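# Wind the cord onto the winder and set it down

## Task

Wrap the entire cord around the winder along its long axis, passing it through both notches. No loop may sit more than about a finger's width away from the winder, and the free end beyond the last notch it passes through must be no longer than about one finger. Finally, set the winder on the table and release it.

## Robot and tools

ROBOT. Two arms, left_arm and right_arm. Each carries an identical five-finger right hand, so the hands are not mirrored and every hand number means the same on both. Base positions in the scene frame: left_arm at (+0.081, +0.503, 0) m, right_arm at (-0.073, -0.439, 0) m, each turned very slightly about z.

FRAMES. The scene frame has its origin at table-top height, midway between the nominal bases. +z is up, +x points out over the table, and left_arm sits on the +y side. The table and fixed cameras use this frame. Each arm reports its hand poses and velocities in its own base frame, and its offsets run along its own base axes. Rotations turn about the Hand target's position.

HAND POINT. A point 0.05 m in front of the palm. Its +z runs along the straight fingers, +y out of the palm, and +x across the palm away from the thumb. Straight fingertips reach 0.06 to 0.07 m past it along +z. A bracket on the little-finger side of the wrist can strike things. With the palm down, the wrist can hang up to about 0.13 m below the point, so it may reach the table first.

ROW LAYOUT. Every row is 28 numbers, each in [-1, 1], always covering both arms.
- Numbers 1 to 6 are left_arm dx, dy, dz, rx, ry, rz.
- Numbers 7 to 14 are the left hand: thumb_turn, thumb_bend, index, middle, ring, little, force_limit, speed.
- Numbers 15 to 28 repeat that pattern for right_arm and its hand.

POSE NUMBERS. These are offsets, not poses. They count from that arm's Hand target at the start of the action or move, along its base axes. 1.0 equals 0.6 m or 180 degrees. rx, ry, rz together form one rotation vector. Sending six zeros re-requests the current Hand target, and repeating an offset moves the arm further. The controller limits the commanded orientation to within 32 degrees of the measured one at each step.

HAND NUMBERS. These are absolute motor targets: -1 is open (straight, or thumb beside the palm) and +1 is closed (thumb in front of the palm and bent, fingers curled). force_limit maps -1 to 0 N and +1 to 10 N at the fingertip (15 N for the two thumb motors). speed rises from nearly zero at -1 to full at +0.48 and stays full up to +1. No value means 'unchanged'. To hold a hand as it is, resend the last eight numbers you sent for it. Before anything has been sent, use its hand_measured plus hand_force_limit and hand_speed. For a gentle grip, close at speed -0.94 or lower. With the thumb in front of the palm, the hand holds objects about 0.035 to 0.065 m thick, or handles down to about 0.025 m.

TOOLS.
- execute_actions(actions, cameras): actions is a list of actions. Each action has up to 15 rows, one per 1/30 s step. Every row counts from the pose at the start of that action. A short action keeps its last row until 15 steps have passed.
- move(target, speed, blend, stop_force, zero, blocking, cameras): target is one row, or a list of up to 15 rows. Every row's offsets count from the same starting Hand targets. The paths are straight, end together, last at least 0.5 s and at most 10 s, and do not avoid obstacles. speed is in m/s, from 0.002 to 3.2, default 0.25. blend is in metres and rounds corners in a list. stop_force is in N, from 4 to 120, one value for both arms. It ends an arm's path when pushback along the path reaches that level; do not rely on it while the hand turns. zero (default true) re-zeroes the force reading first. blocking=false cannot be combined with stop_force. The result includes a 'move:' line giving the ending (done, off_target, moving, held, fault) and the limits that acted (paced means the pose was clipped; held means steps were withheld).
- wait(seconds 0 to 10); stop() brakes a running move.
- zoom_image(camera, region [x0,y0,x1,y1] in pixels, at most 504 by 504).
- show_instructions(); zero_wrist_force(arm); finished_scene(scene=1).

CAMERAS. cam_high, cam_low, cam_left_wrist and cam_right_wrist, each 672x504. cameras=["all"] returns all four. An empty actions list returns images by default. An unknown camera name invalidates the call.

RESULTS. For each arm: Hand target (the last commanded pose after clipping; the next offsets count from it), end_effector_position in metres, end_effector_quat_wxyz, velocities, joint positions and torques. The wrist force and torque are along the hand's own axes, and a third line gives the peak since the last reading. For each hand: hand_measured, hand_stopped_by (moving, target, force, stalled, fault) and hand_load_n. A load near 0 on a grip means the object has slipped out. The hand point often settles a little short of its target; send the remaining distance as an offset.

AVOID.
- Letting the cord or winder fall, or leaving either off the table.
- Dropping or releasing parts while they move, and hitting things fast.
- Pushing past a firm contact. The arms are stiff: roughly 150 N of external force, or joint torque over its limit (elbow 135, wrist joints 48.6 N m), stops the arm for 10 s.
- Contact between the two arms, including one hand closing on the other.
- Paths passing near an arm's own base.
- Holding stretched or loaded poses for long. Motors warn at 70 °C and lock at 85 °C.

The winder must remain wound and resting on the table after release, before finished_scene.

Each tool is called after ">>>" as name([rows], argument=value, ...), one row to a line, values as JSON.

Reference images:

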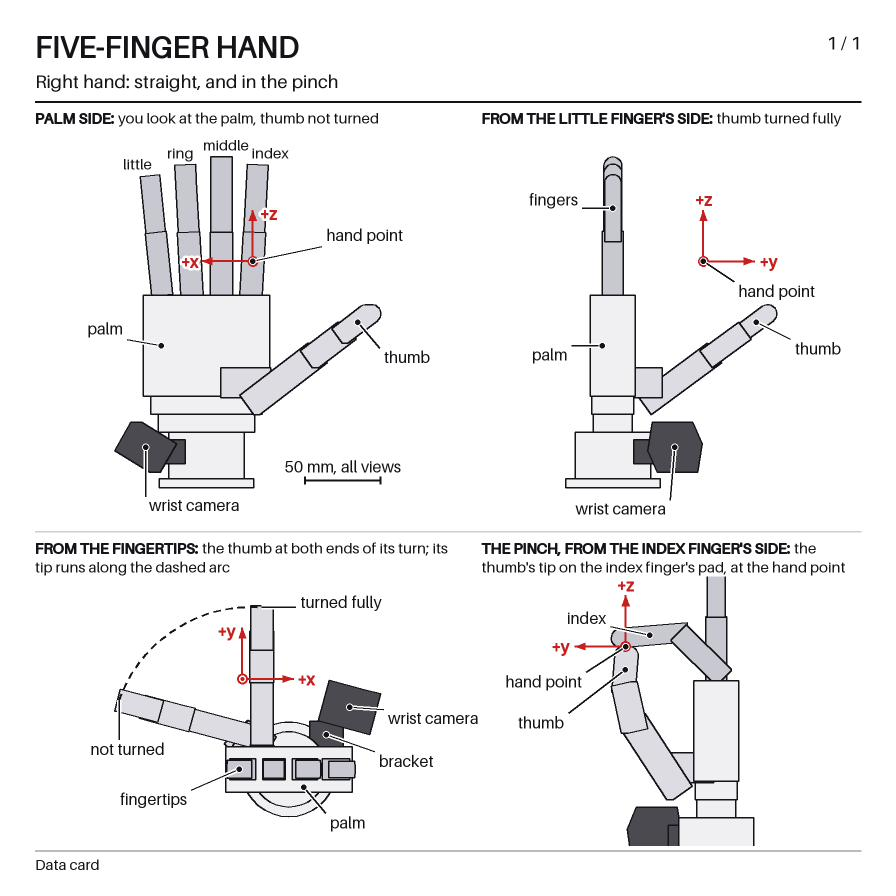

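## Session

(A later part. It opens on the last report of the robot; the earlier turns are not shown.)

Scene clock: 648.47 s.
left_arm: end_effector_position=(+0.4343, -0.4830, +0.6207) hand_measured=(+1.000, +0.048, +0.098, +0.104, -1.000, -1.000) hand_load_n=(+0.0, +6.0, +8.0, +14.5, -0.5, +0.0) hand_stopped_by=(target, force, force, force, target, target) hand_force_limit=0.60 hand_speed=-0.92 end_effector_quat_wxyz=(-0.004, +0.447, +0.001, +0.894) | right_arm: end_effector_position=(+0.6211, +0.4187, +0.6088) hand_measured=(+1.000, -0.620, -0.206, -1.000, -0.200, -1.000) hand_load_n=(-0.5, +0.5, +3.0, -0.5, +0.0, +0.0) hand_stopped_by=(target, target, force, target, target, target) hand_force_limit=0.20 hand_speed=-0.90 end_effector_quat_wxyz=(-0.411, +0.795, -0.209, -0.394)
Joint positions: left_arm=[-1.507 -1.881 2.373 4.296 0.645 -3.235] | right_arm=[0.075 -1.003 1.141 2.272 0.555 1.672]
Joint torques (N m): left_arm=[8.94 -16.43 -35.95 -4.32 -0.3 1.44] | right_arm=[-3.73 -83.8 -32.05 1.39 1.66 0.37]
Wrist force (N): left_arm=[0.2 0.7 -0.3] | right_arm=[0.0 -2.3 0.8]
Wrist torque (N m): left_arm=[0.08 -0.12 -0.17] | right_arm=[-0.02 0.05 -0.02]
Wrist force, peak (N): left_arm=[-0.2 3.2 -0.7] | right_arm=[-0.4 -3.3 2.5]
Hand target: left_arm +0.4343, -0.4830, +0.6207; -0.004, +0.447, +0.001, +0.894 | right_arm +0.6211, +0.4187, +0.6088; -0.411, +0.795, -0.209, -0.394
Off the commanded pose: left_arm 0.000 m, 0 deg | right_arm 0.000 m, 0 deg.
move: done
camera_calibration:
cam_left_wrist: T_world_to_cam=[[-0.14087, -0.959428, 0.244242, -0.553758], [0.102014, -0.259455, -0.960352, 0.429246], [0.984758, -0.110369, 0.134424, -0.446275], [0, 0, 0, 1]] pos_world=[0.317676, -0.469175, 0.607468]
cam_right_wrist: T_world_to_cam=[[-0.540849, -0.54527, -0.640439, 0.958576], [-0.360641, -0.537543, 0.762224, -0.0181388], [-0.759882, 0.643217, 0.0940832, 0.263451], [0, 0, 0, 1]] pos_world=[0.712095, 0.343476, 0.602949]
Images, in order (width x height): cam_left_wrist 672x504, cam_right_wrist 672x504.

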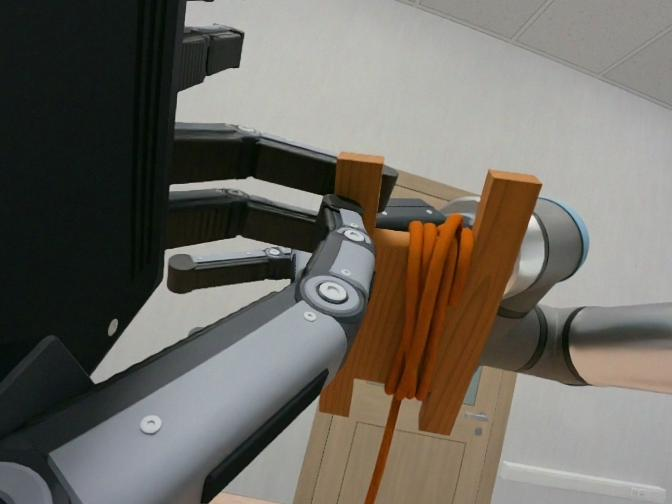

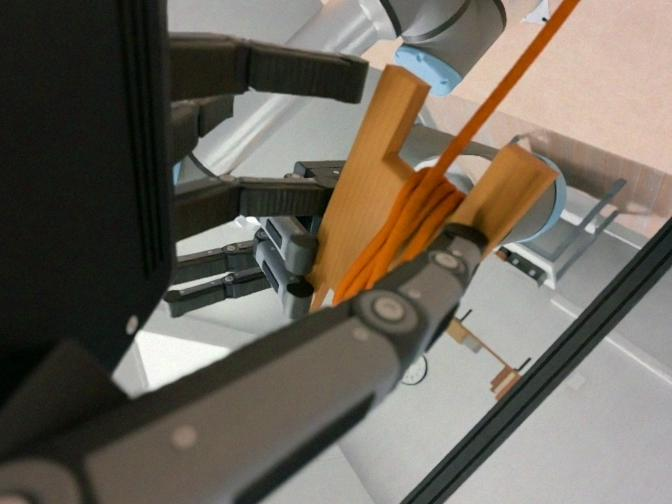

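>>> move([
  [0,0,0,0,0,0,1,0.08,0.8,0.8,-1,-1,0.6,-0.92, 0,0,0,0,0,0,1,-0.9,-0.4,-1,-0.4,-1,0.2,-0.85],
  [0,0,0,0,0,0,1,0.08,0.8,0.8,-1,-1,0.6,-0.92, 0.0075,0.013,-0.0072,0,0,0,1,-0.9,-0.4,-1,-0.4,-1,0.2,-0.85],
], speed=0.03, cameras=["cam_high","cam_left_wrist","cam_right_wrist"])

>>> zoom_image(camera="cam_right_wrist", region=[160, 0, 600, 400])

>>> zoom_image(camera="cam_left_wrist", region=[250, 120, 580, 460])

Scene clock: 651.97 s.
left_arm: end_effector_position=(+0.4343, -0.4830, +0.6207) hand_measured=(+1.000, +0.048, +0.098, +0.104, -1.000, -1.000) hand_load_n=(+0.5, +4.5, +9.0, +14.0, +0.0, +0.0) hand_stopped_by=(target, force, force, force, target, target) hand_force_limit=0.60 hand_speed=-0.92 end_effector_quat_wxyz=(-0.004, +0.447, +0.001, +0.894) | right_arm: end_effector_position=(+0.6255, +0.4263, +0.6046) hand_measured=(+1.000, -0.900, -0.400, -1.000, -0.400, -1.000) hand_load_n=(+0.5, +0.5, +0.0, +0.0, +0.0, +0.0) hand_stopped_by=(target, target, target, target, target, target) hand_force_limit=0.20 hand_speed=-0.85 end_effector_quat_wxyz=(-0.411, +0.795, -0.209, -0.394)
Joint positions: left_arm=[-1.507 -1.881 2.373 4.296 0.645 -3.235] | right_arm=[0.083 -0.989 1.125 2.265 0.548 1.684]
Joint torques (N m): left_arm=[9.56 -22.89 -36.42 -4.13 -0.49 1.77] | right_arm=[11.44 -63.07 -43.05 1.29 -4.43 2.11]
Wrist force (N): left_arm=[0.4 -0.5 -0.2] | right_arm=[0.6 -0.8 -1.1]
Wrist torque (N m): left_arm=[0.22 -0.15 -0.07] | right_arm=[-0.01 -0.04 0.02]
Wrist force, peak (N): left_arm=[0.3 1.9 -0.5] | right_arm=[0.6 -2.5 0.9]
Hand target: left_arm +0.4343, -0.4830, +0.6207; -0.004, +0.447, +0.001, +0.894 | right_arm +0.6256, +0.4265, +0.6045; -0.411, +0.795, -0.209, -0.394
Off the commanded pose: left_arm 0.000 m, 0 deg | right_arm 0.000 m, 0 deg.
move: done
camera_calibration:
cam_left_wrist: T_world_to_cam=[[-0.14087, -0.959428, 0.244242, -0.553758], [0.102014, -0.259455, -0.960352, 0.429246], [0.984758, -0.110369, 0.134424, -0.446275], [0, 0, 0, 1]] pos_world=[0.317676, -0.469175, 0.607468]
cam_right_wrist: T_world_to_cam=[[-0.54089, -0.545236, -0.640435, 0.962532], [-0.360668, -0.53752, 0.762227, -0.00916564], [-0.75984, 0.643265, 0.0940898, 0.262262], [0, 0, 0, 1]] pos_world=[0.716595, 0.351176, 0.598749]
Images, in order (width x height): cam_high 672x504, cam_left_wrist 672x504, cam_right_wrist 672x504.

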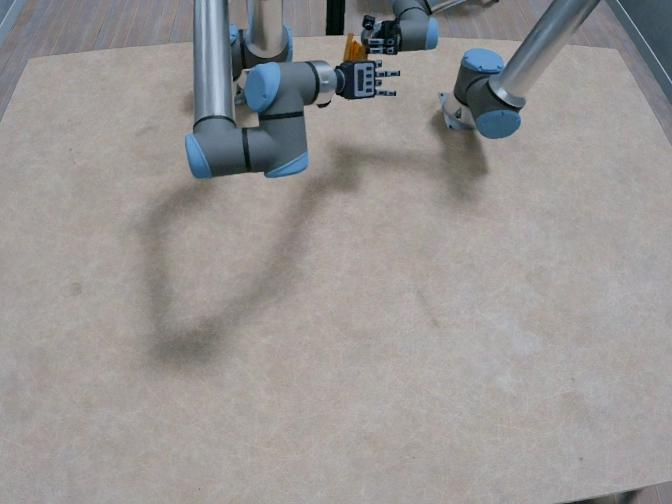

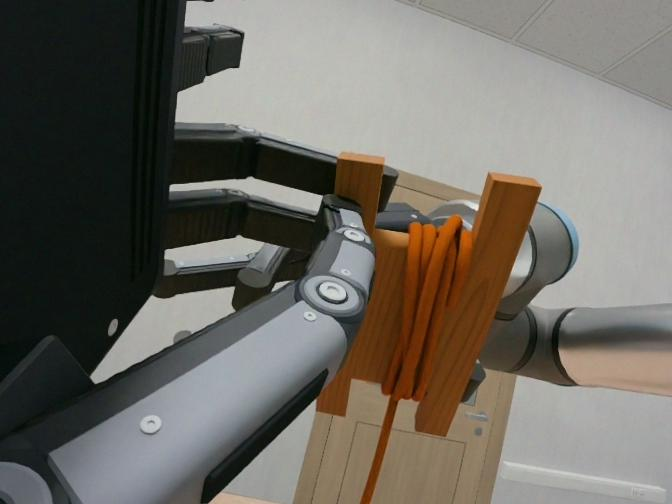

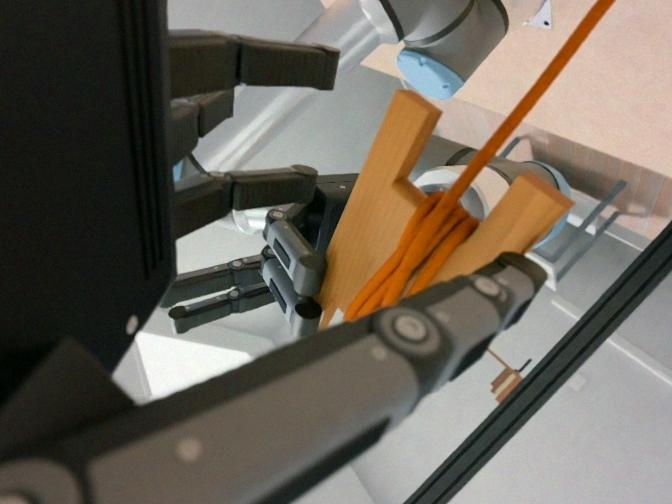

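Scaled by 1.145 from the camera's 672x504 image, which has a finer 960x720 frame.

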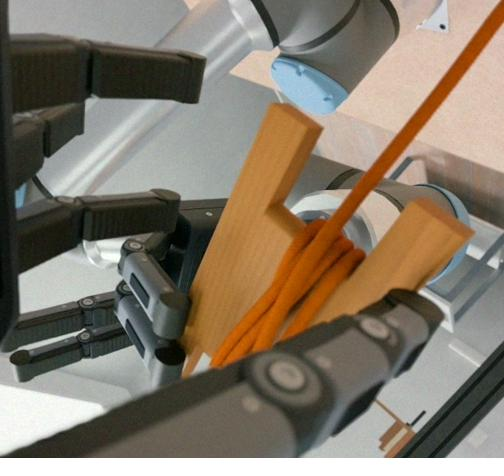

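Scaled by 1.482 from the camera's 672x504 image, which has a finer 960x720 frame.

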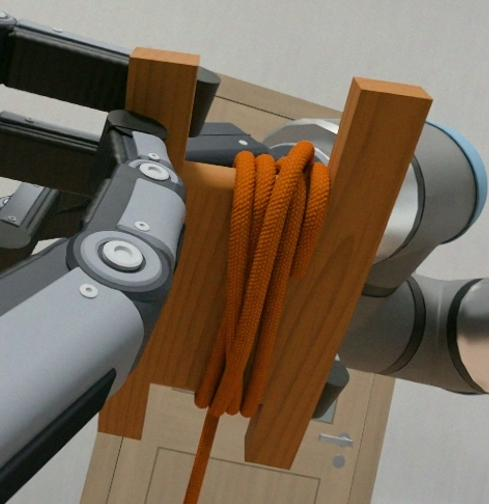

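>>> move(target=[0,0,0,0,0,0,1,0.08,0.8,0.8,-1,-1,0.6,-0.92, 0,0,0,0,0,0,1,-0.68,-0.22,-1,-0.2,-1,0.0,-0.9], speed=0.05, cameras=["cam_left_wrist","cam_right_wrist"])

>>> zoom_image(camera="cam_right_wrist", region=[160, 0, 600, 400])

>>> zoom_image(camera="cam_left_wrist", region=[250, 120, 580, 460])

Scene clock: 654.03 s.
left_arm: end_effector_position=(+0.4343, -0.4830, +0.6207) hand_measured=(+1.000, +0.050, +0.098, +0.104, -1.000, -1.000) hand_load_n=(+0.5, +4.5, +9.0, +14.5, +0.0, +0.0) hand_stopped_by=(target, force, force, force, target, target) hand_force_limit=0.60 hand_speed=-0.92 end_effector_quat_wxyz=(-0.004, +0.447, +0.001, +0.894) | right_arm: end_effector_position=(+0.6256, +0.4265, +0.6045) hand_measured=(+1.000, -0.680, -0.220, -1.000, -0.200, -1.000) hand_load_n=(+0.0, +0.0, +0.0, +0.0, +0.5, +0.0) hand_stopped_by=(target, target, target, target, target, target) hand_force_limit=0.00 hand_speed=-0.90 end_effector_quat_wxyz=(-0.411, +0.795, -0.209, -0.394)
Joint positions: left_arm=[-1.507 -1.881 2.373 4.296 0.645 -3.235] | right_arm=[0.084 -0.988 1.124 2.265 0.548 1.684]
Joint torques (N m): left_arm=[7.5 -24.54 -36.34 -4.58 -0.16 1.73] | right_arm=[11.52 -65.4 -41.47 1.24 -4.16 1.77]
Wrist force (N): left_arm=[0.3 -0.7 -0.4] | right_arm=[0.6 -1.2 -0.7]
Wrist torque (N m): left_arm=[0.18 -0.12 -0.10] | right_arm=[-0.08 -0.03 -0.01]
Wrist force, peak (N): left_arm=[0.9 -1.1 -0.2] | right_arm=[0.8 -1.1 -1.5]
Hand target: left_arm +0.4343, -0.4830, +0.6207; -0.004, +0.447, +0.001, +0.894 | right_arm +0.6256, +0.4265, +0.6045; -0.411, +0.795, -0.209, -0.394
Off the commanded pose: left_arm 0.000 m, 0 deg | right_arm 0.000 m, 0 deg.
move: done
camera_calibration:
cam_left_wrist: T_world_to_cam=[[-0.14087, -0.959428, 0.244242, -0.553758], [0.102014, -0.259455, -0.960352, 0.429246], [0.984758, -0.110369, 0.134424, -0.446275], [0, 0, 0, 1]] pos_world=[0.317676, -0.469175, 0.607468]
cam_right_wrist: T_world_to_cam=[[-0.54089, -0.545236, -0.640435, 0.962523], [-0.360668, -0.53752, 0.762227, -0.00903566], [-0.75984, 0.643265, 0.0940898, 0.262207], [0, 0, 0, 1]] pos_world=[0.716595, 0.351276, 0.598649]
Images, in order (width x height): cam_left_wrist 672x504, cam_right_wrist 672x504.

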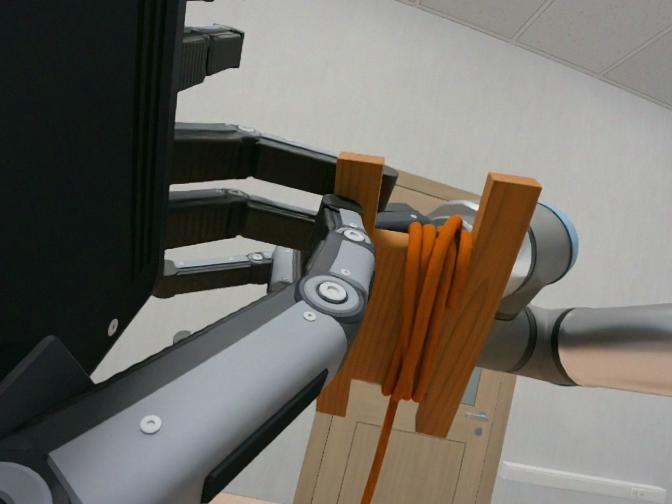

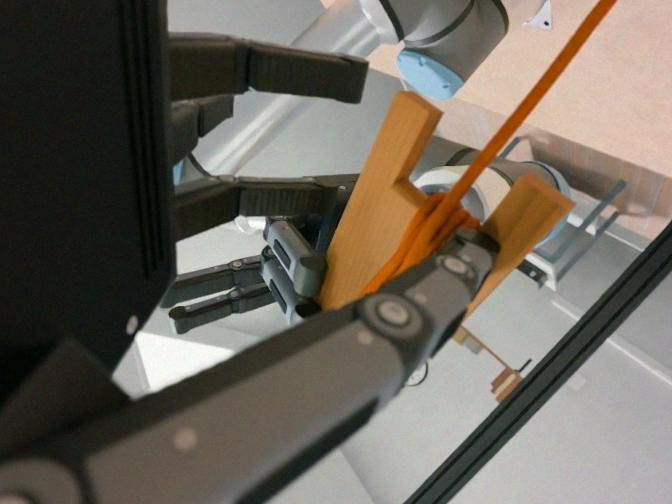

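Scaled by 1.145 from the camera's 672x504 image, which has a finer 960x720 frame.

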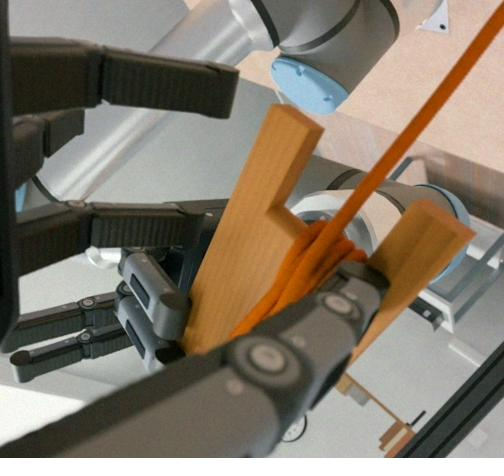

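Scaled by 1.482 from the camera's 672x504 image, which has a finer 960x720 frame.

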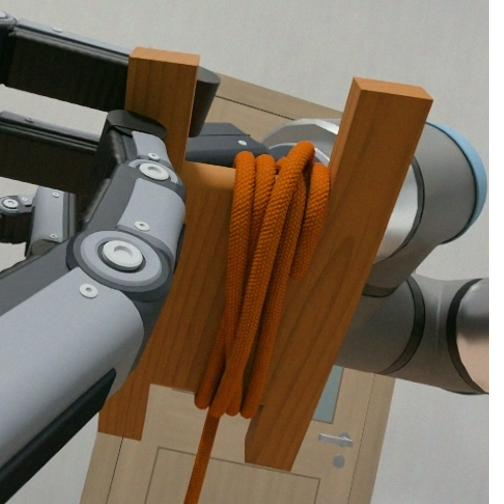

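>>> move([
  [0,0,0,0,0,0,1,0.08,0.8,0.8,-1,-1,0.6,-0.92, 0,0,0,0,0,0,1,-0.9,-0.4,-1,-0.4,-1,0.2,-0.8],
  [0,0,0,0,0,0,1,0.08,0.8,0.8,-1,-1,0.6,-0.92, 0.08,0,0.06,0,0,0,1,-1,-0.4,-1,-0.4,-1,0.2,-0.8],
], speed=0.1, cameras=["cam_high","cam_left_wrist","cam_right_wrist"])

>>> zoom_image(camera="cam_right_wrist", region=[400, 40, 672, 300])

Scene clock: 657.43 s.
left_arm: end_effector_position=(+0.4343, -0.4830, +0.6207) hand_measured=(+1.000, +0.050, +0.098, +0.104, -1.000, -1.000) hand_load_n=(+0.5, +7.5, +9.5, +13.5, +0.0, +0.0) hand_stopped_by=(target, force, force, force, target, target) hand_force_limit=0.60 hand_speed=-0.92 end_effector_quat_wxyz=(-0.004, +0.447, +0.001, +0.894) | right_arm: end_effector_position=(+0.6736, +0.4265, +0.6405) hand_measured=(+1.000, -1.000, -0.400, -1.000, -0.400, -1.000) hand_load_n=(-0.5, +0.0, +0.0, +0.0, +0.0, +0.0) hand_stopped_by=(target, target, target, target, target, target) hand_force_limit=0.20 hand_speed=-0.80 end_effector_quat_wxyz=(-0.411, +0.795, -0.209, -0.394)
Joint positions: left_arm=[-1.507 -1.881 2.373 4.296 0.645 -3.235] | right_arm=[0.079 -0.905 0.926 2.385 0.552 1.678]
Joint torques (N m): left_arm=[9.3 -25.6 -35.38 -4.37 -0.2 1.71] | right_arm=[10.23 -71.38 -42.51 4.92 1.64 -2.4]
Wrist force (N): left_arm=[0.4 -0.5 0.7] | right_arm=[0.8 -0.8 -0.2]
Wrist torque (N m): left_arm=[0.15 -0.14 -0.12] | right_arm=[-0.02 -0.07 0.24]
Wrist force, peak (N): left_arm=[0.8 -1.0 0.4] | right_arm=[0.7 -1.6 -1.0]
Hand target: left_arm +0.4343, -0.4830, +0.6207; -0.004, +0.447, +0.001, +0.894 | right_arm +0.6736, +0.4265, +0.6405; -0.411, +0.795, -0.209, -0.394
Off the commanded pose: left_arm 0.000 m, 0 deg | right_arm 0.000 m, 0 deg.
move: done
camera_calibration:
cam_left_wrist: T_world_to_cam=[[-0.14087, -0.959428, 0.244242, -0.553758], [0.102014, -0.259455, -0.960352, 0.429246], [0.984758, -0.110369, 0.134424, -0.446275], [0, 0, 0, 1]] pos_world=[0.317676, -0.469175, 0.607468]
cam_right_wrist: T_world_to_cam=[[-0.54089, -0.545236, -0.640435, 1.01154], [-0.360668, -0.53752, 0.762227, -0.0191638], [-0.75984, 0.643265, 0.0940898, 0.295292], [0, 0, 0, 1]] pos_world=[0.764595, 0.351276, 0.634649]
Images, in order (width x height): cam_high 672x504, cam_left_wrist 672x504, cam_right_wrist 672x504.

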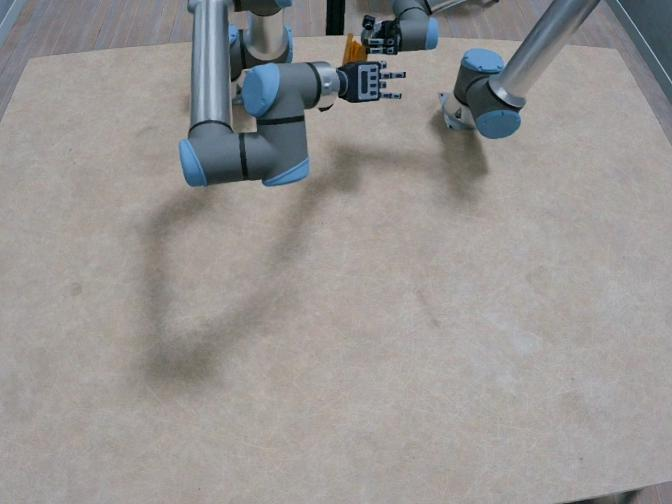

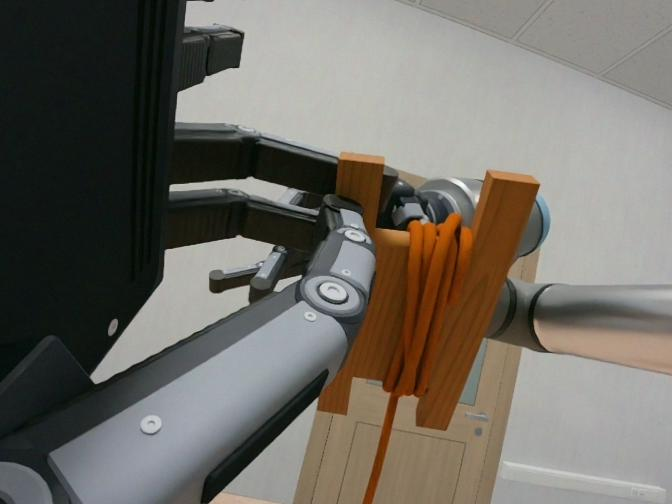

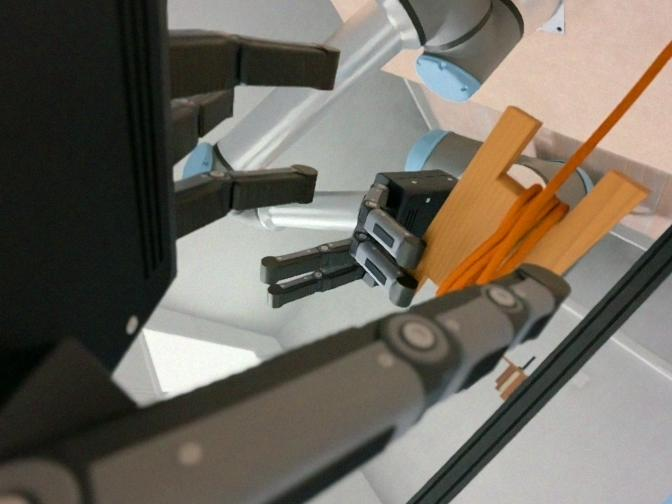

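Scaled by 1.853 from the camera's 672x504 image, which has a finer 960x720 frame.

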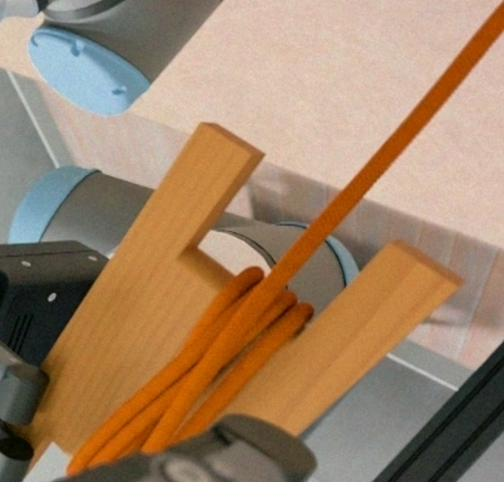

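>>> move([
  [0,0,0,0,0,0,1,0.08,0.8,0.8,-1,-1,0.6,-0.92, -0.0133,-0.0345,0.0153,-0.0268,0.0055,-0.0819,1,-0.9,-0.4,-1,-0.4,-1,0.2,-0.8],
], speed=0.15, cameras=["cam_left_wrist","cam_right_wrist"])

>>> zoom_image(camera="cam_right_wrist", region=[300, 0, 672, 300])

Scene clock: 662.10 s.
left_arm: end_effector_position=(+0.4343, -0.4830, +0.6207) hand_measured=(+1.000, +0.050, +0.098, +0.104, -1.000, -1.000) hand_load_n=(+1.0, +7.5, +9.5, +13.0, +0.0, +0.0) hand_stopped_by=(target, force, force, force, target, target) hand_force_limit=0.60 hand_speed=-0.92 end_effector_quat_wxyz=(-0.004, +0.447, +0.001, +0.894) | right_arm: end_effector_position=(+0.6656, +0.4058, +0.6497) hand_measured=(+1.000, -0.900, -0.400, -1.000, -0.400, -1.000) hand_load_n=(+0.0, +0.0, +0.0, +0.0, +0.0, +0.0) hand_stopped_by=(target, target, target, target, target, target) hand_force_limit=0.20 hand_speed=-0.80 end_effector_quat_wxyz=(-0.423, +0.775, -0.329, -0.336)
Joint positions: left_arm=[-1.507 -1.881 2.373 4.296 0.645 -3.235] | right_arm=[0.02 -0.996 0.976 2.083 0.493 2.096]
Joint torques (N m): left_arm=[10.11 -25.74 -35.33 -4.55 -0.48 1.5] | right_arm=[-17.52 -87.26 -31.97 1.54 -0.1 1.95]
Wrist force (N): left_arm=[0.5 -0.5 0.1] | right_arm=[0.8 -1.1 -0.3]
Wrist torque (N m): left_arm=[0.19 -0.12 -0.12] | right_arm=[-0.05 -0.05 0.02]
Wrist force, peak (N): left_arm=[1.0 -0.8 0.2] | right_arm=[1.1 -0.8 -1.1]
Hand target: left_arm +0.4343, -0.4830, +0.6207; -0.004, +0.447, +0.001, +0.894 | right_arm +0.6656, +0.4058, +0.6497; -0.423, +0.775, -0.329, -0.336
Off the commanded pose: left_arm 0.000 m, 0 deg | right_arm 0.000 m, 0 deg.
move: done
camera_calibration:
cam_left_wrist: T_world_to_cam=[[-0.14087, -0.959428, 0.244242, -0.553758], [0.102014, -0.259455, -0.960352, 0.429246], [0.984758, -0.110369, 0.134424, -0.446275], [0, 0, 0, 1]] pos_world=[0.317676, -0.469175, 0.607468]
cam_right_wrist: T_world_to_cam=[[-0.678912, -0.439389, -0.588232, 1.0169], [-0.463671, -0.364617, 0.807505, -0.0711403], [-0.569288, 0.82097, 0.0438108, 0.135447], [0, 0, 0, 1]] pos_world=[0.734508, 0.309677, 0.649685]
Images, in order (width x height): cam_left_wrist 672x504, cam_right_wrist 672x504.

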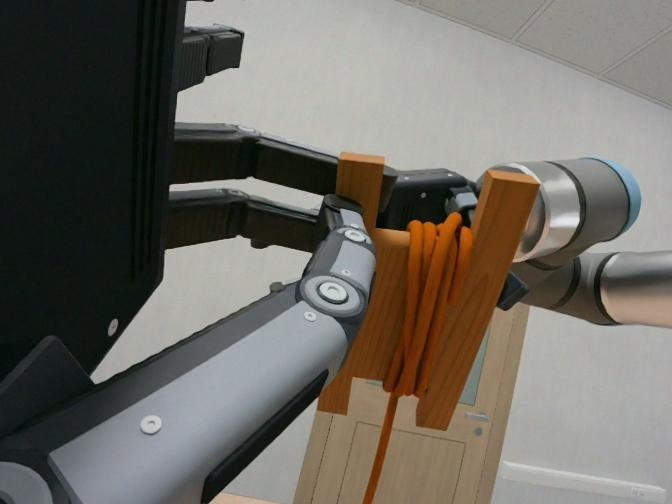

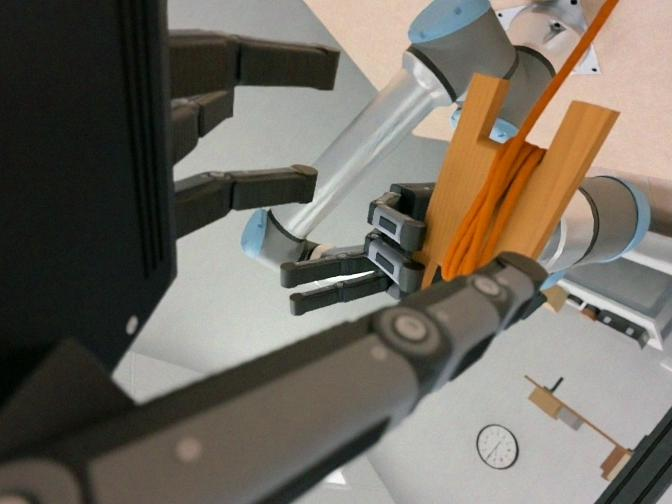

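Scaled by 1.355 from the camera's 672x504 image, which has a finer 960x720 frame.

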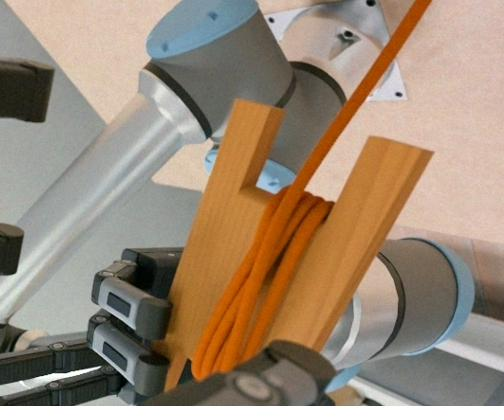

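>>> move([
  [0,0,0,0,0,0,1,0.08,0.8,0.8,-1,-1,0.6,-0.92, -0.0803,0.0135,-0.0602,0,0,0,1,-0.9,-0.4,-1,-0.4,-1,0.2,-0.8],
], speed=0.05, stop_force=6, cameras=["cam_high","cam_left_wrist","cam_right_wrist"])

>>> zoom_image(camera="cam_right_wrist", region=[160, 0, 600, 400])

>>> zoom_image(camera="cam_left_wrist", region=[250, 120, 580, 460])

Scene clock: 665.13 s.
left_arm: end_effector_position=(+0.4343, -0.4830, +0.6207) hand_measured=(+1.000, +0.050, +0.098, +0.104, -1.000, -1.000) hand_load_n=(+1.0, +7.5, +9.5, +13.5, +0.0, +0.0) hand_stopped_by=(target, force, force, force, target, target) hand_force_limit=0.60 hand_speed=-0.92 end_effector_quat_wxyz=(-0.004, +0.447, +0.001, +0.894) | right_arm: end_effector_position=(+0.6174, +0.4139, +0.6136) hand_measured=(+1.000, -0.900, -0.400, -1.000, -0.400, -1.000) hand_load_n=(+0.0, +0.0, +0.0, +0.0, +0.0, +0.0) hand_stopped_by=(target, target, target, target, target, target) hand_force_limit=0.20 hand_speed=-0.80 end_effector_quat_wxyz=(-0.423, +0.775, -0.329, -0.336)
Joint positions: left_arm=[-1.507 -1.881 2.373 4.296 0.645 -3.235] | right_arm=[0.033 -1.077 1.162 1.959 0.488 2.119]
Joint torques (N m): left_arm=[10.05 -24.97 -36.6 -4.46 -0.32 1.68] | right_arm=[10.65 -81.34 -30.26 1.86 -4.63 1.74]
Wrist force (N): left_arm=[0.1 -0.7 0.3] | right_arm=[0.8 -0.7 -0.5]
Wrist torque (N m): left_arm=[0.16 -0.08 -0.14] | right_arm=[0.01 -0.06 0.04]
Wrist force, peak (N): left_arm=[0.5 -0.5 0.8] | right_arm=[0.7 -1.5 -1.0]
Hand target: left_arm +0.4343, -0.4830, +0.6207; -0.004, +0.447, +0.001, +0.894 | right_arm +0.6174, +0.4139, +0.6136; -0.423, +0.775, -0.329, -0.336
Off the commanded pose: left_arm 0.000 m, 0 deg | right_arm 0.000 m, 0 deg.
move: done
camera_calibration:
cam_left_wrist: T_world_to_cam=[[-0.14087, -0.959428, 0.244242, -0.553758], [0.102014, -0.259455, -0.960352, 0.429246], [0.984758, -0.110369, 0.134424, -0.446275], [0, 0, 0, 1]] pos_world=[0.317676, -0.469175, 0.607468]
cam_right_wrist: T_world_to_cam=[[-0.679004, -0.439383, -0.58813, 0.966432], [-0.463753, -0.364323, 0.80759, -0.0615202], [-0.56911, 0.821104, 0.0436116, 0.102841], [0, 0, 0, 1]] pos_world=[0.686208, 0.317777, 0.613585]
Images, in order (width x height): cam_high 672x504, cam_left_wrist 672x504, cam_right_wrist 672x504.

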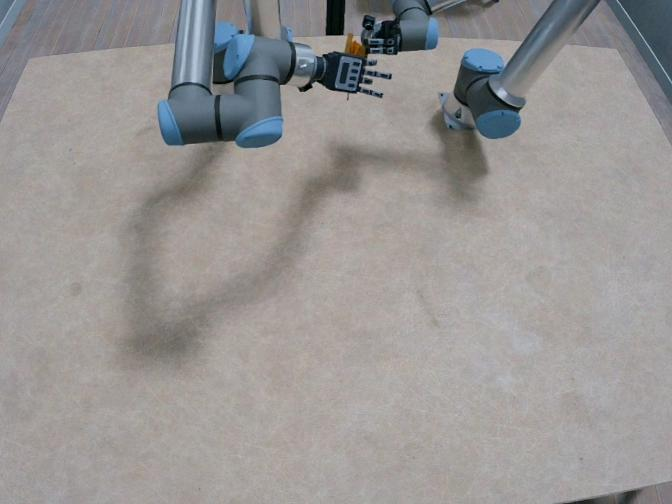

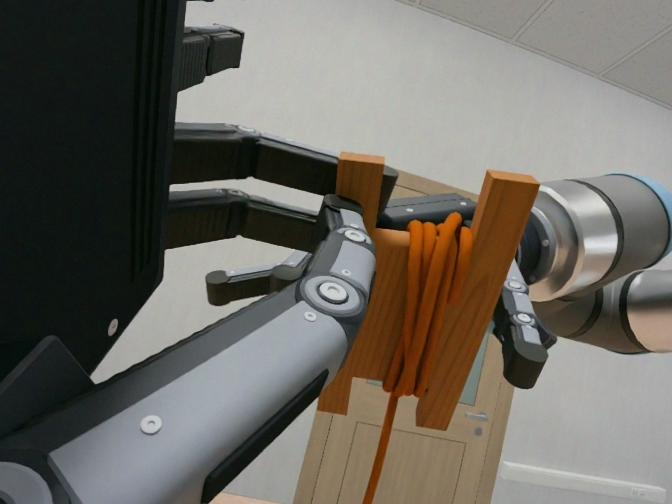

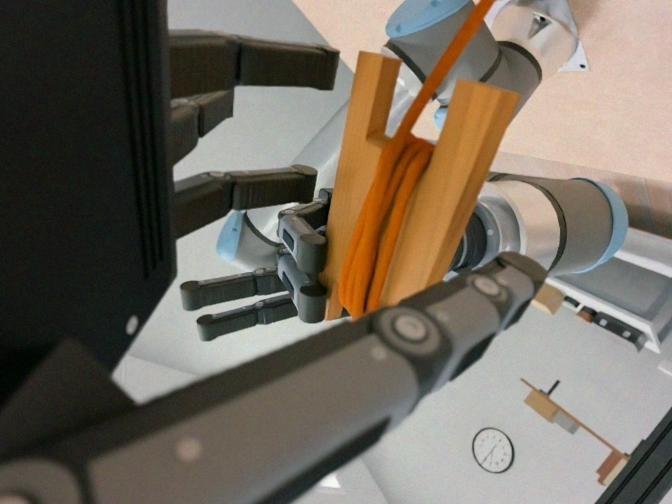

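Scaled by 1.145 from the camera's 672x504 image, which has a finer 960x720 frame.

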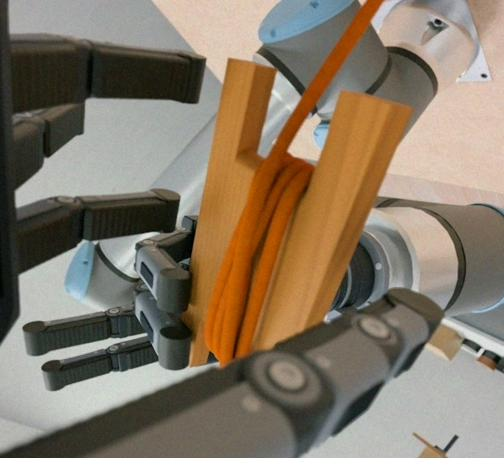

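Scaled by 1.482 from the camera's 672x504 image, which has a finer 960x720 frame.

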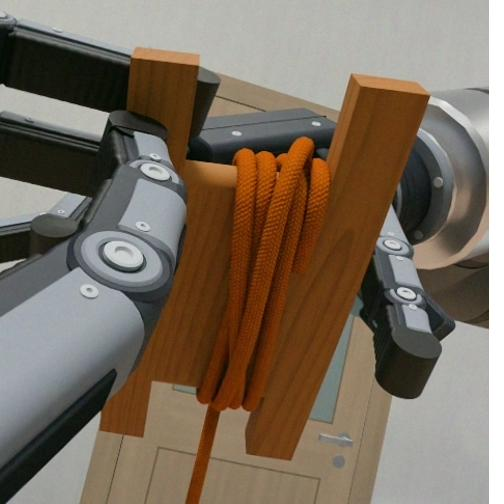

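>>> move(target=[0,0,0,0,0,0,1,0.08,0.8,0.8,-1,-1,0.6,-0.92, 0,0,0,0,0,0,1,-0.72,-0.25,-1,-0.25,-1,0.0,-0.9], speed=0.05, cameras=["cam_left_wrist","cam_right_wrist"])

>>> zoom_image(camera="cam_right_wrist", region=[160, 0, 600, 400])

>>> zoom_image(camera="cam_left_wrist", region=[250, 120, 580, 460])

Scene clock: 666.80 s.
left_arm: end_effector_position=(+0.4343, -0.4830, +0.6207) hand_measured=(+1.000, +0.050, +0.098, +0.104, -1.000, -1.000) hand_load_n=(+0.5, +7.5, +9.5, +13.5, +0.0, +0.0) hand_stopped_by=(target, force, force, force, target, target) hand_force_limit=0.60 hand_speed=-0.92 end_effector_quat_wxyz=(-0.004, +0.447, +0.001, +0.894) | right_arm: end_effector_position=(+0.6174, +0.4139, +0.6136) hand_measured=(+1.000, -0.720, -0.250, -1.000, -0.250, -1.000) hand_load_n=(+0.0, +0.0, +0.0, +0.0, +0.5, +0.0) hand_stopped_by=(target, target, target, target, target, target) hand_force_limit=0.00 hand_speed=-0.90 end_effector_quat_wxyz=(-0.423, +0.775, -0.329, -0.336)
Joint positions: left_arm=[-1.507 -1.881 2.373 4.296 0.645 -3.235] | right_arm=[0.033 -1.077 1.162 1.959 0.488 2.119]
Joint torques (N m): left_arm=[9.94 -24 -36.12 -4.08 -0.31 1.88] | right_arm=[9.06 -82.72 -31.13 1.88 -4.35 1.62]
Wrist force (N): left_arm=[0.5 -0.5 0.0] | right_arm=[0.8 -0.7 0.0]
Wrist torque (N m): left_arm=[0.15 -0.11 -0.15] | right_arm=[0.02 -0.07 0.03]
Wrist force, peak (N): left_arm=[1.1 -0.1 0.3] | right_arm=[1.0 -1.2 -0.4]
Hand target: left_arm +0.4343, -0.4830, +0.6207; -0.004, +0.447, +0.001, +0.894 | right_arm +0.6174, +0.4139, +0.6136; -0.423, +0.775, -0.329, -0.336
Off the commanded pose: left_arm 0.000 m, 0 deg | right_arm 0.000 m, 0 deg.
move: done
camera_calibration:
cam_left_wrist: T_world_to_cam=[[-0.14087, -0.959428, 0.244242, -0.553758], [0.102014, -0.259455, -0.960352, 0.429246], [0.984758, -0.110369, 0.134424, -0.446275], [0, 0, 0, 1]] pos_world=[0.317676, -0.469175, 0.607468]
cam_right_wrist: T_world_to_cam=[[-0.679004, -0.439383, -0.58813, 0.966432], [-0.463753, -0.364323, 0.80759, -0.0615202], [-0.56911, 0.821104, 0.0436116, 0.102841], [0, 0, 0, 1]] pos_world=[0.686208, 0.317777, 0.613585]
Images, in order (width x height): cam_left_wrist 672x504, cam_right_wrist 672x504.

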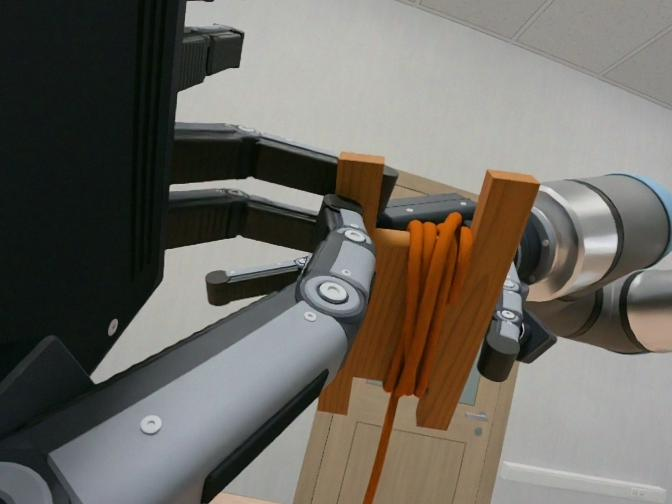

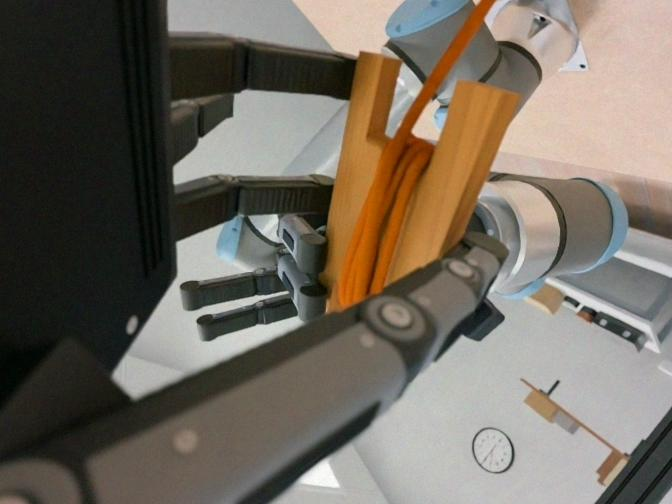

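Scaled by 1.145 from the camera's 672x504 image, which has a finer 960x720 frame.

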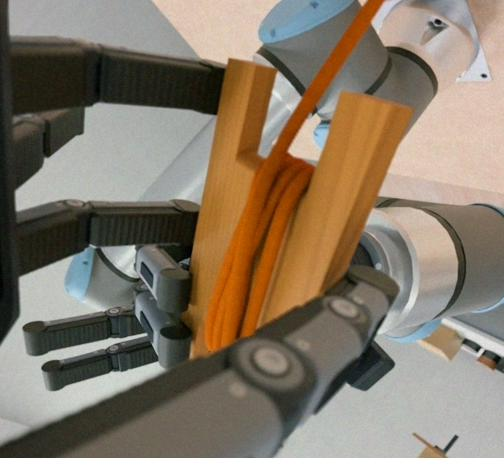

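Scaled by 1.482 from the camera's 672x504 image, which has a finer 960x720 frame.

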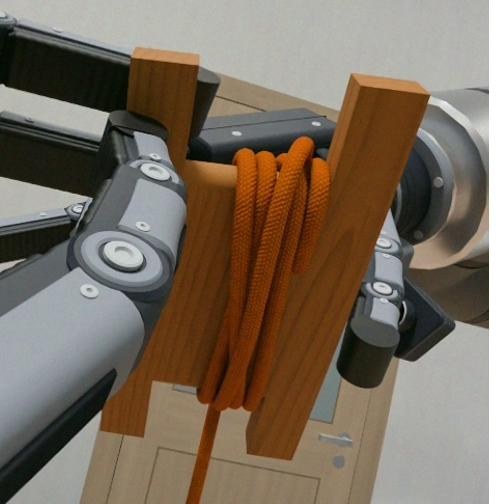

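>>> move(target=[0,0,0,0,0,0,1,0.08,0.8,0.8,-1,-1,0.6,-0.92, 0,0,0,0,0,0,1,-0.62,-0.18,-1,-0.18,-1,-0.3,-0.92], speed=0.05, cameras=["cam_left_wrist","cam_right_wrist"])

>>> zoom_image(camera="cam_left_wrist", region=[250, 120, 580, 460])

Scene clock: 667.47 s.
left_arm: end_effector_position=(+0.4343, -0.4830, +0.6207) hand_measured=(+1.000, +0.050, +0.098, +0.104, -1.000, -1.000) hand_load_n=(+0.0, +8.0, +7.0, +13.5, +0.0, +0.0) hand_stopped_by=(target, force, force, force, target, target) hand_force_limit=0.60 hand_speed=-0.92 end_effector_quat_wxyz=(-0.004, +0.447, +0.001, +0.894) | right_arm: end_effector_position=(+0.6174, +0.4139, +0.6136) hand_measured=(+1.000, -0.686, -0.200, -1.000, -0.182, -1.000) hand_load_n=(+1.5, +6.0, +4.5, +0.0, +4.0, +0.0) hand_stopped_by=(target, force, force, target, force, target) hand_force_limit=-0.30 hand_speed=-0.92 end_effector_quat_wxyz=(-0.423, +0.775, -0.329, -0.336)
Joint positions: left_arm=[-1.507 -1.881 2.373 4.296 0.645 -3.235] | right_arm=[0.033 -1.077 1.162 1.959 0.488 2.119]
Joint torques (N m): left_arm=[11.07 -27.06 -35.81 -4.24 -0.48 2.29] | right_arm=[7.64 -81.86 -32.41 2.29 -3.88 1.61]
Wrist force (N): left_arm=[0.2 1.5 -0.2] | right_arm=[0.1 -2.3 1.1]
Wrist torque (N m): left_arm=[0.16 -0.12 -0.19] | right_arm=[0.02 -0.08 0.03]
Wrist force, peak (N): left_arm=[0.8 2.4 -0.8] | right_arm=[1.0 -2.6 2.0]
Hand target: left_arm +0.4343, -0.4830, +0.6207; -0.004, +0.447, +0.001, +0.894 | right_arm +0.6174, +0.4139, +0.6136; -0.423, +0.775, -0.329, -0.336
Off the commanded pose: left_arm 0.000 m, 0 deg | right_arm 0.000 m, 0 deg.
move: done
camera_calibration:
cam_left_wrist: T_world_to_cam=[[-0.14087, -0.959428, 0.244242, -0.553758], [0.102014, -0.259455, -0.960352, 0.429246], [0.984758, -0.110369, 0.134424, -0.446275], [0, 0, 0, 1]] pos_world=[0.317676, -0.469175, 0.607468]
cam_right_wrist: T_world_to_cam=[[-0.679004, -0.439383, -0.58813, 0.966432], [-0.463753, -0.364323, 0.80759, -0.0615202], [-0.56911, 0.821104, 0.0436116, 0.102841], [0, 0, 0, 1]] pos_world=[0.686208, 0.317777, 0.613585]
Images, in order (width x height): cam_left_wrist 672x504, cam_right_wrist 672x504.

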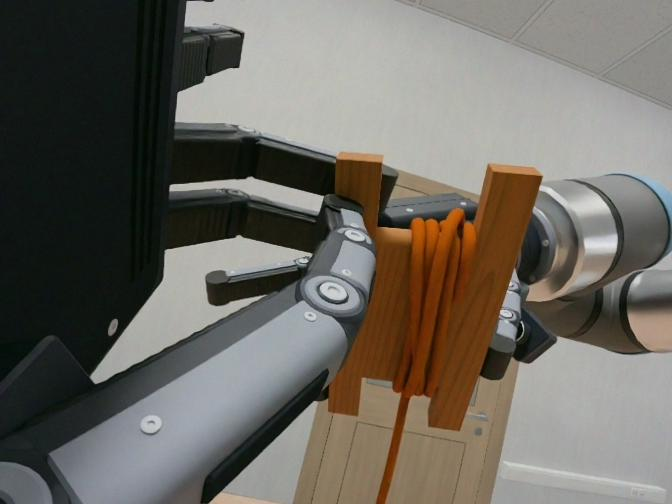

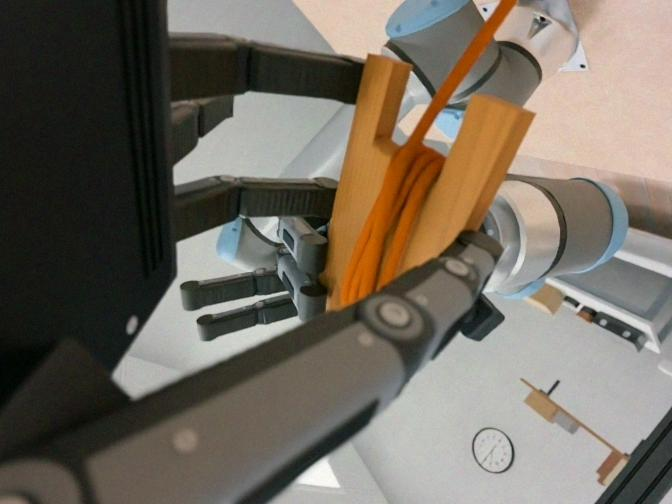

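Scaled by 1.482 from the camera's 672x504 image, which has a finer 960x720 frame.

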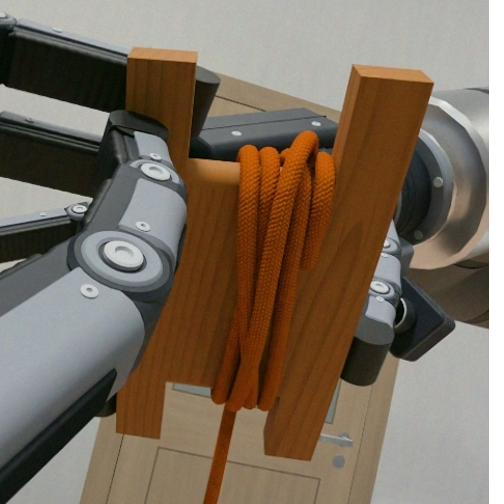

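>>> move(target=[0,0,0,0,0,0,1,0.08,0.8,0.8,-1,-1,0.6,-0.92, 0,0,0,0,0,0,1,-0.4,0,-1,0,-1,0.25,-0.93], speed=0.05, cameras=["cam_left_wrist","cam_right_wrist"])

Scene clock: 668.13 s.
left_arm: end_effector_position=(+0.4343, -0.4830, +0.6207) hand_measured=(+1.000, +0.050, +0.098, +0.104, -1.000, -1.000) hand_load_n=(+0.0, +8.0, +7.0, +14.0, +0.0, +0.0) hand_stopped_by=(target, force, force, force, target, target) hand_force_limit=0.60 hand_speed=-0.92 end_effector_quat_wxyz=(-0.004, +0.447, +0.001, +0.894) | right_arm: end_effector_position=(+0.6174, +0.4139, +0.6136) hand_measured=(+1.000, -0.684, -0.194, -1.000, -0.170, -1.000) hand_load_n=(+3.5, +9.5, +5.0, +0.0, +7.0, +0.0) hand_stopped_by=(target, force, force, target, force, target) hand_force_limit=0.25 hand_speed=-0.93 end_effector_quat_wxyz=(-0.423, +0.775, -0.329, -0.336)
Joint positions: left_arm=[-1.507 -1.881 2.373 4.296 0.645 -3.235] | right_arm=[0.033 -1.077 1.162 1.959 0.488 2.119]
Joint torques (N m): left_arm=[11.43 -25.14 -35.55 -4.59 -0.5 2.02] | right_arm=[4.9 -81.45 -32.15 2.44 -3.31 1.08]
Wrist force (N): left_arm=[0.3 1.7 -0.8] | right_arm=[-0.3 -2.5 1.5]
Wrist torque (N m): left_arm=[0.14 -0.18 -0.14] | right_arm=[0.01 -0.10 0.04]
Wrist force, peak (N): left_arm=[0.1 2.4 -0.5] | right_arm=[-0.5 -2.9 1.4]
Hand target: left_arm +0.4343, -0.4830, +0.6207; -0.004, +0.447, +0.001, +0.894 | right_arm +0.6174, +0.4139, +0.6136; -0.423, +0.775, -0.329, -0.336
Off the commanded pose: left_arm 0.000 m, 0 deg | right_arm 0.000 m, 0 deg.
move: done
camera_calibration:
cam_left_wrist: T_world_to_cam=[[-0.14087, -0.959428, 0.244242, -0.553758], [0.102014, -0.259455, -0.960352, 0.429246], [0.984758, -0.110369, 0.134424, -0.446275], [0, 0, 0, 1]] pos_world=[0.317676, -0.469175, 0.607468]
cam_right_wrist: T_world_to_cam=[[-0.679004, -0.439383, -0.58813, 0.966432], [-0.463753, -0.364323, 0.80759, -0.0615202], [-0.56911, 0.821104, 0.0436116, 0.102841], [0, 0, 0, 1]] pos_world=[0.686208, 0.317777, 0.613585]
Images, in order (width x height): cam_left_wrist 672x504, cam_right_wrist 672x504.

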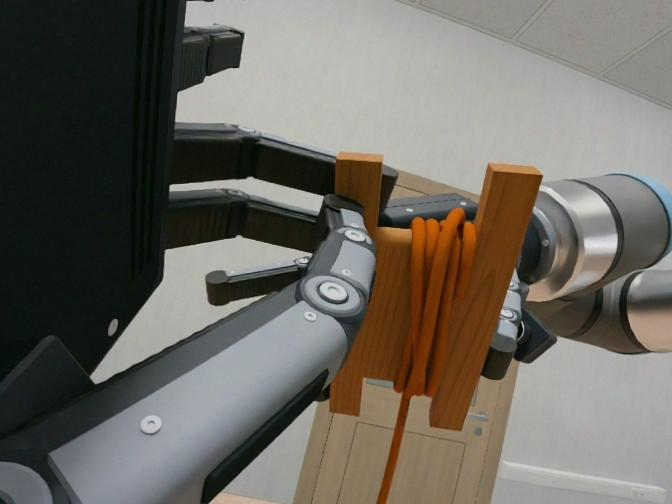

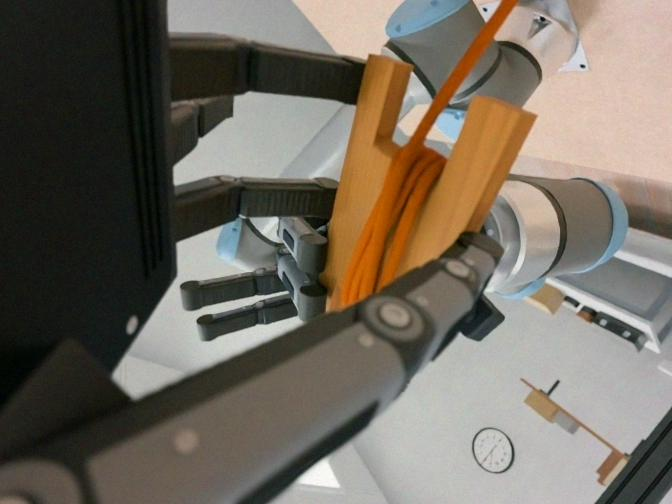

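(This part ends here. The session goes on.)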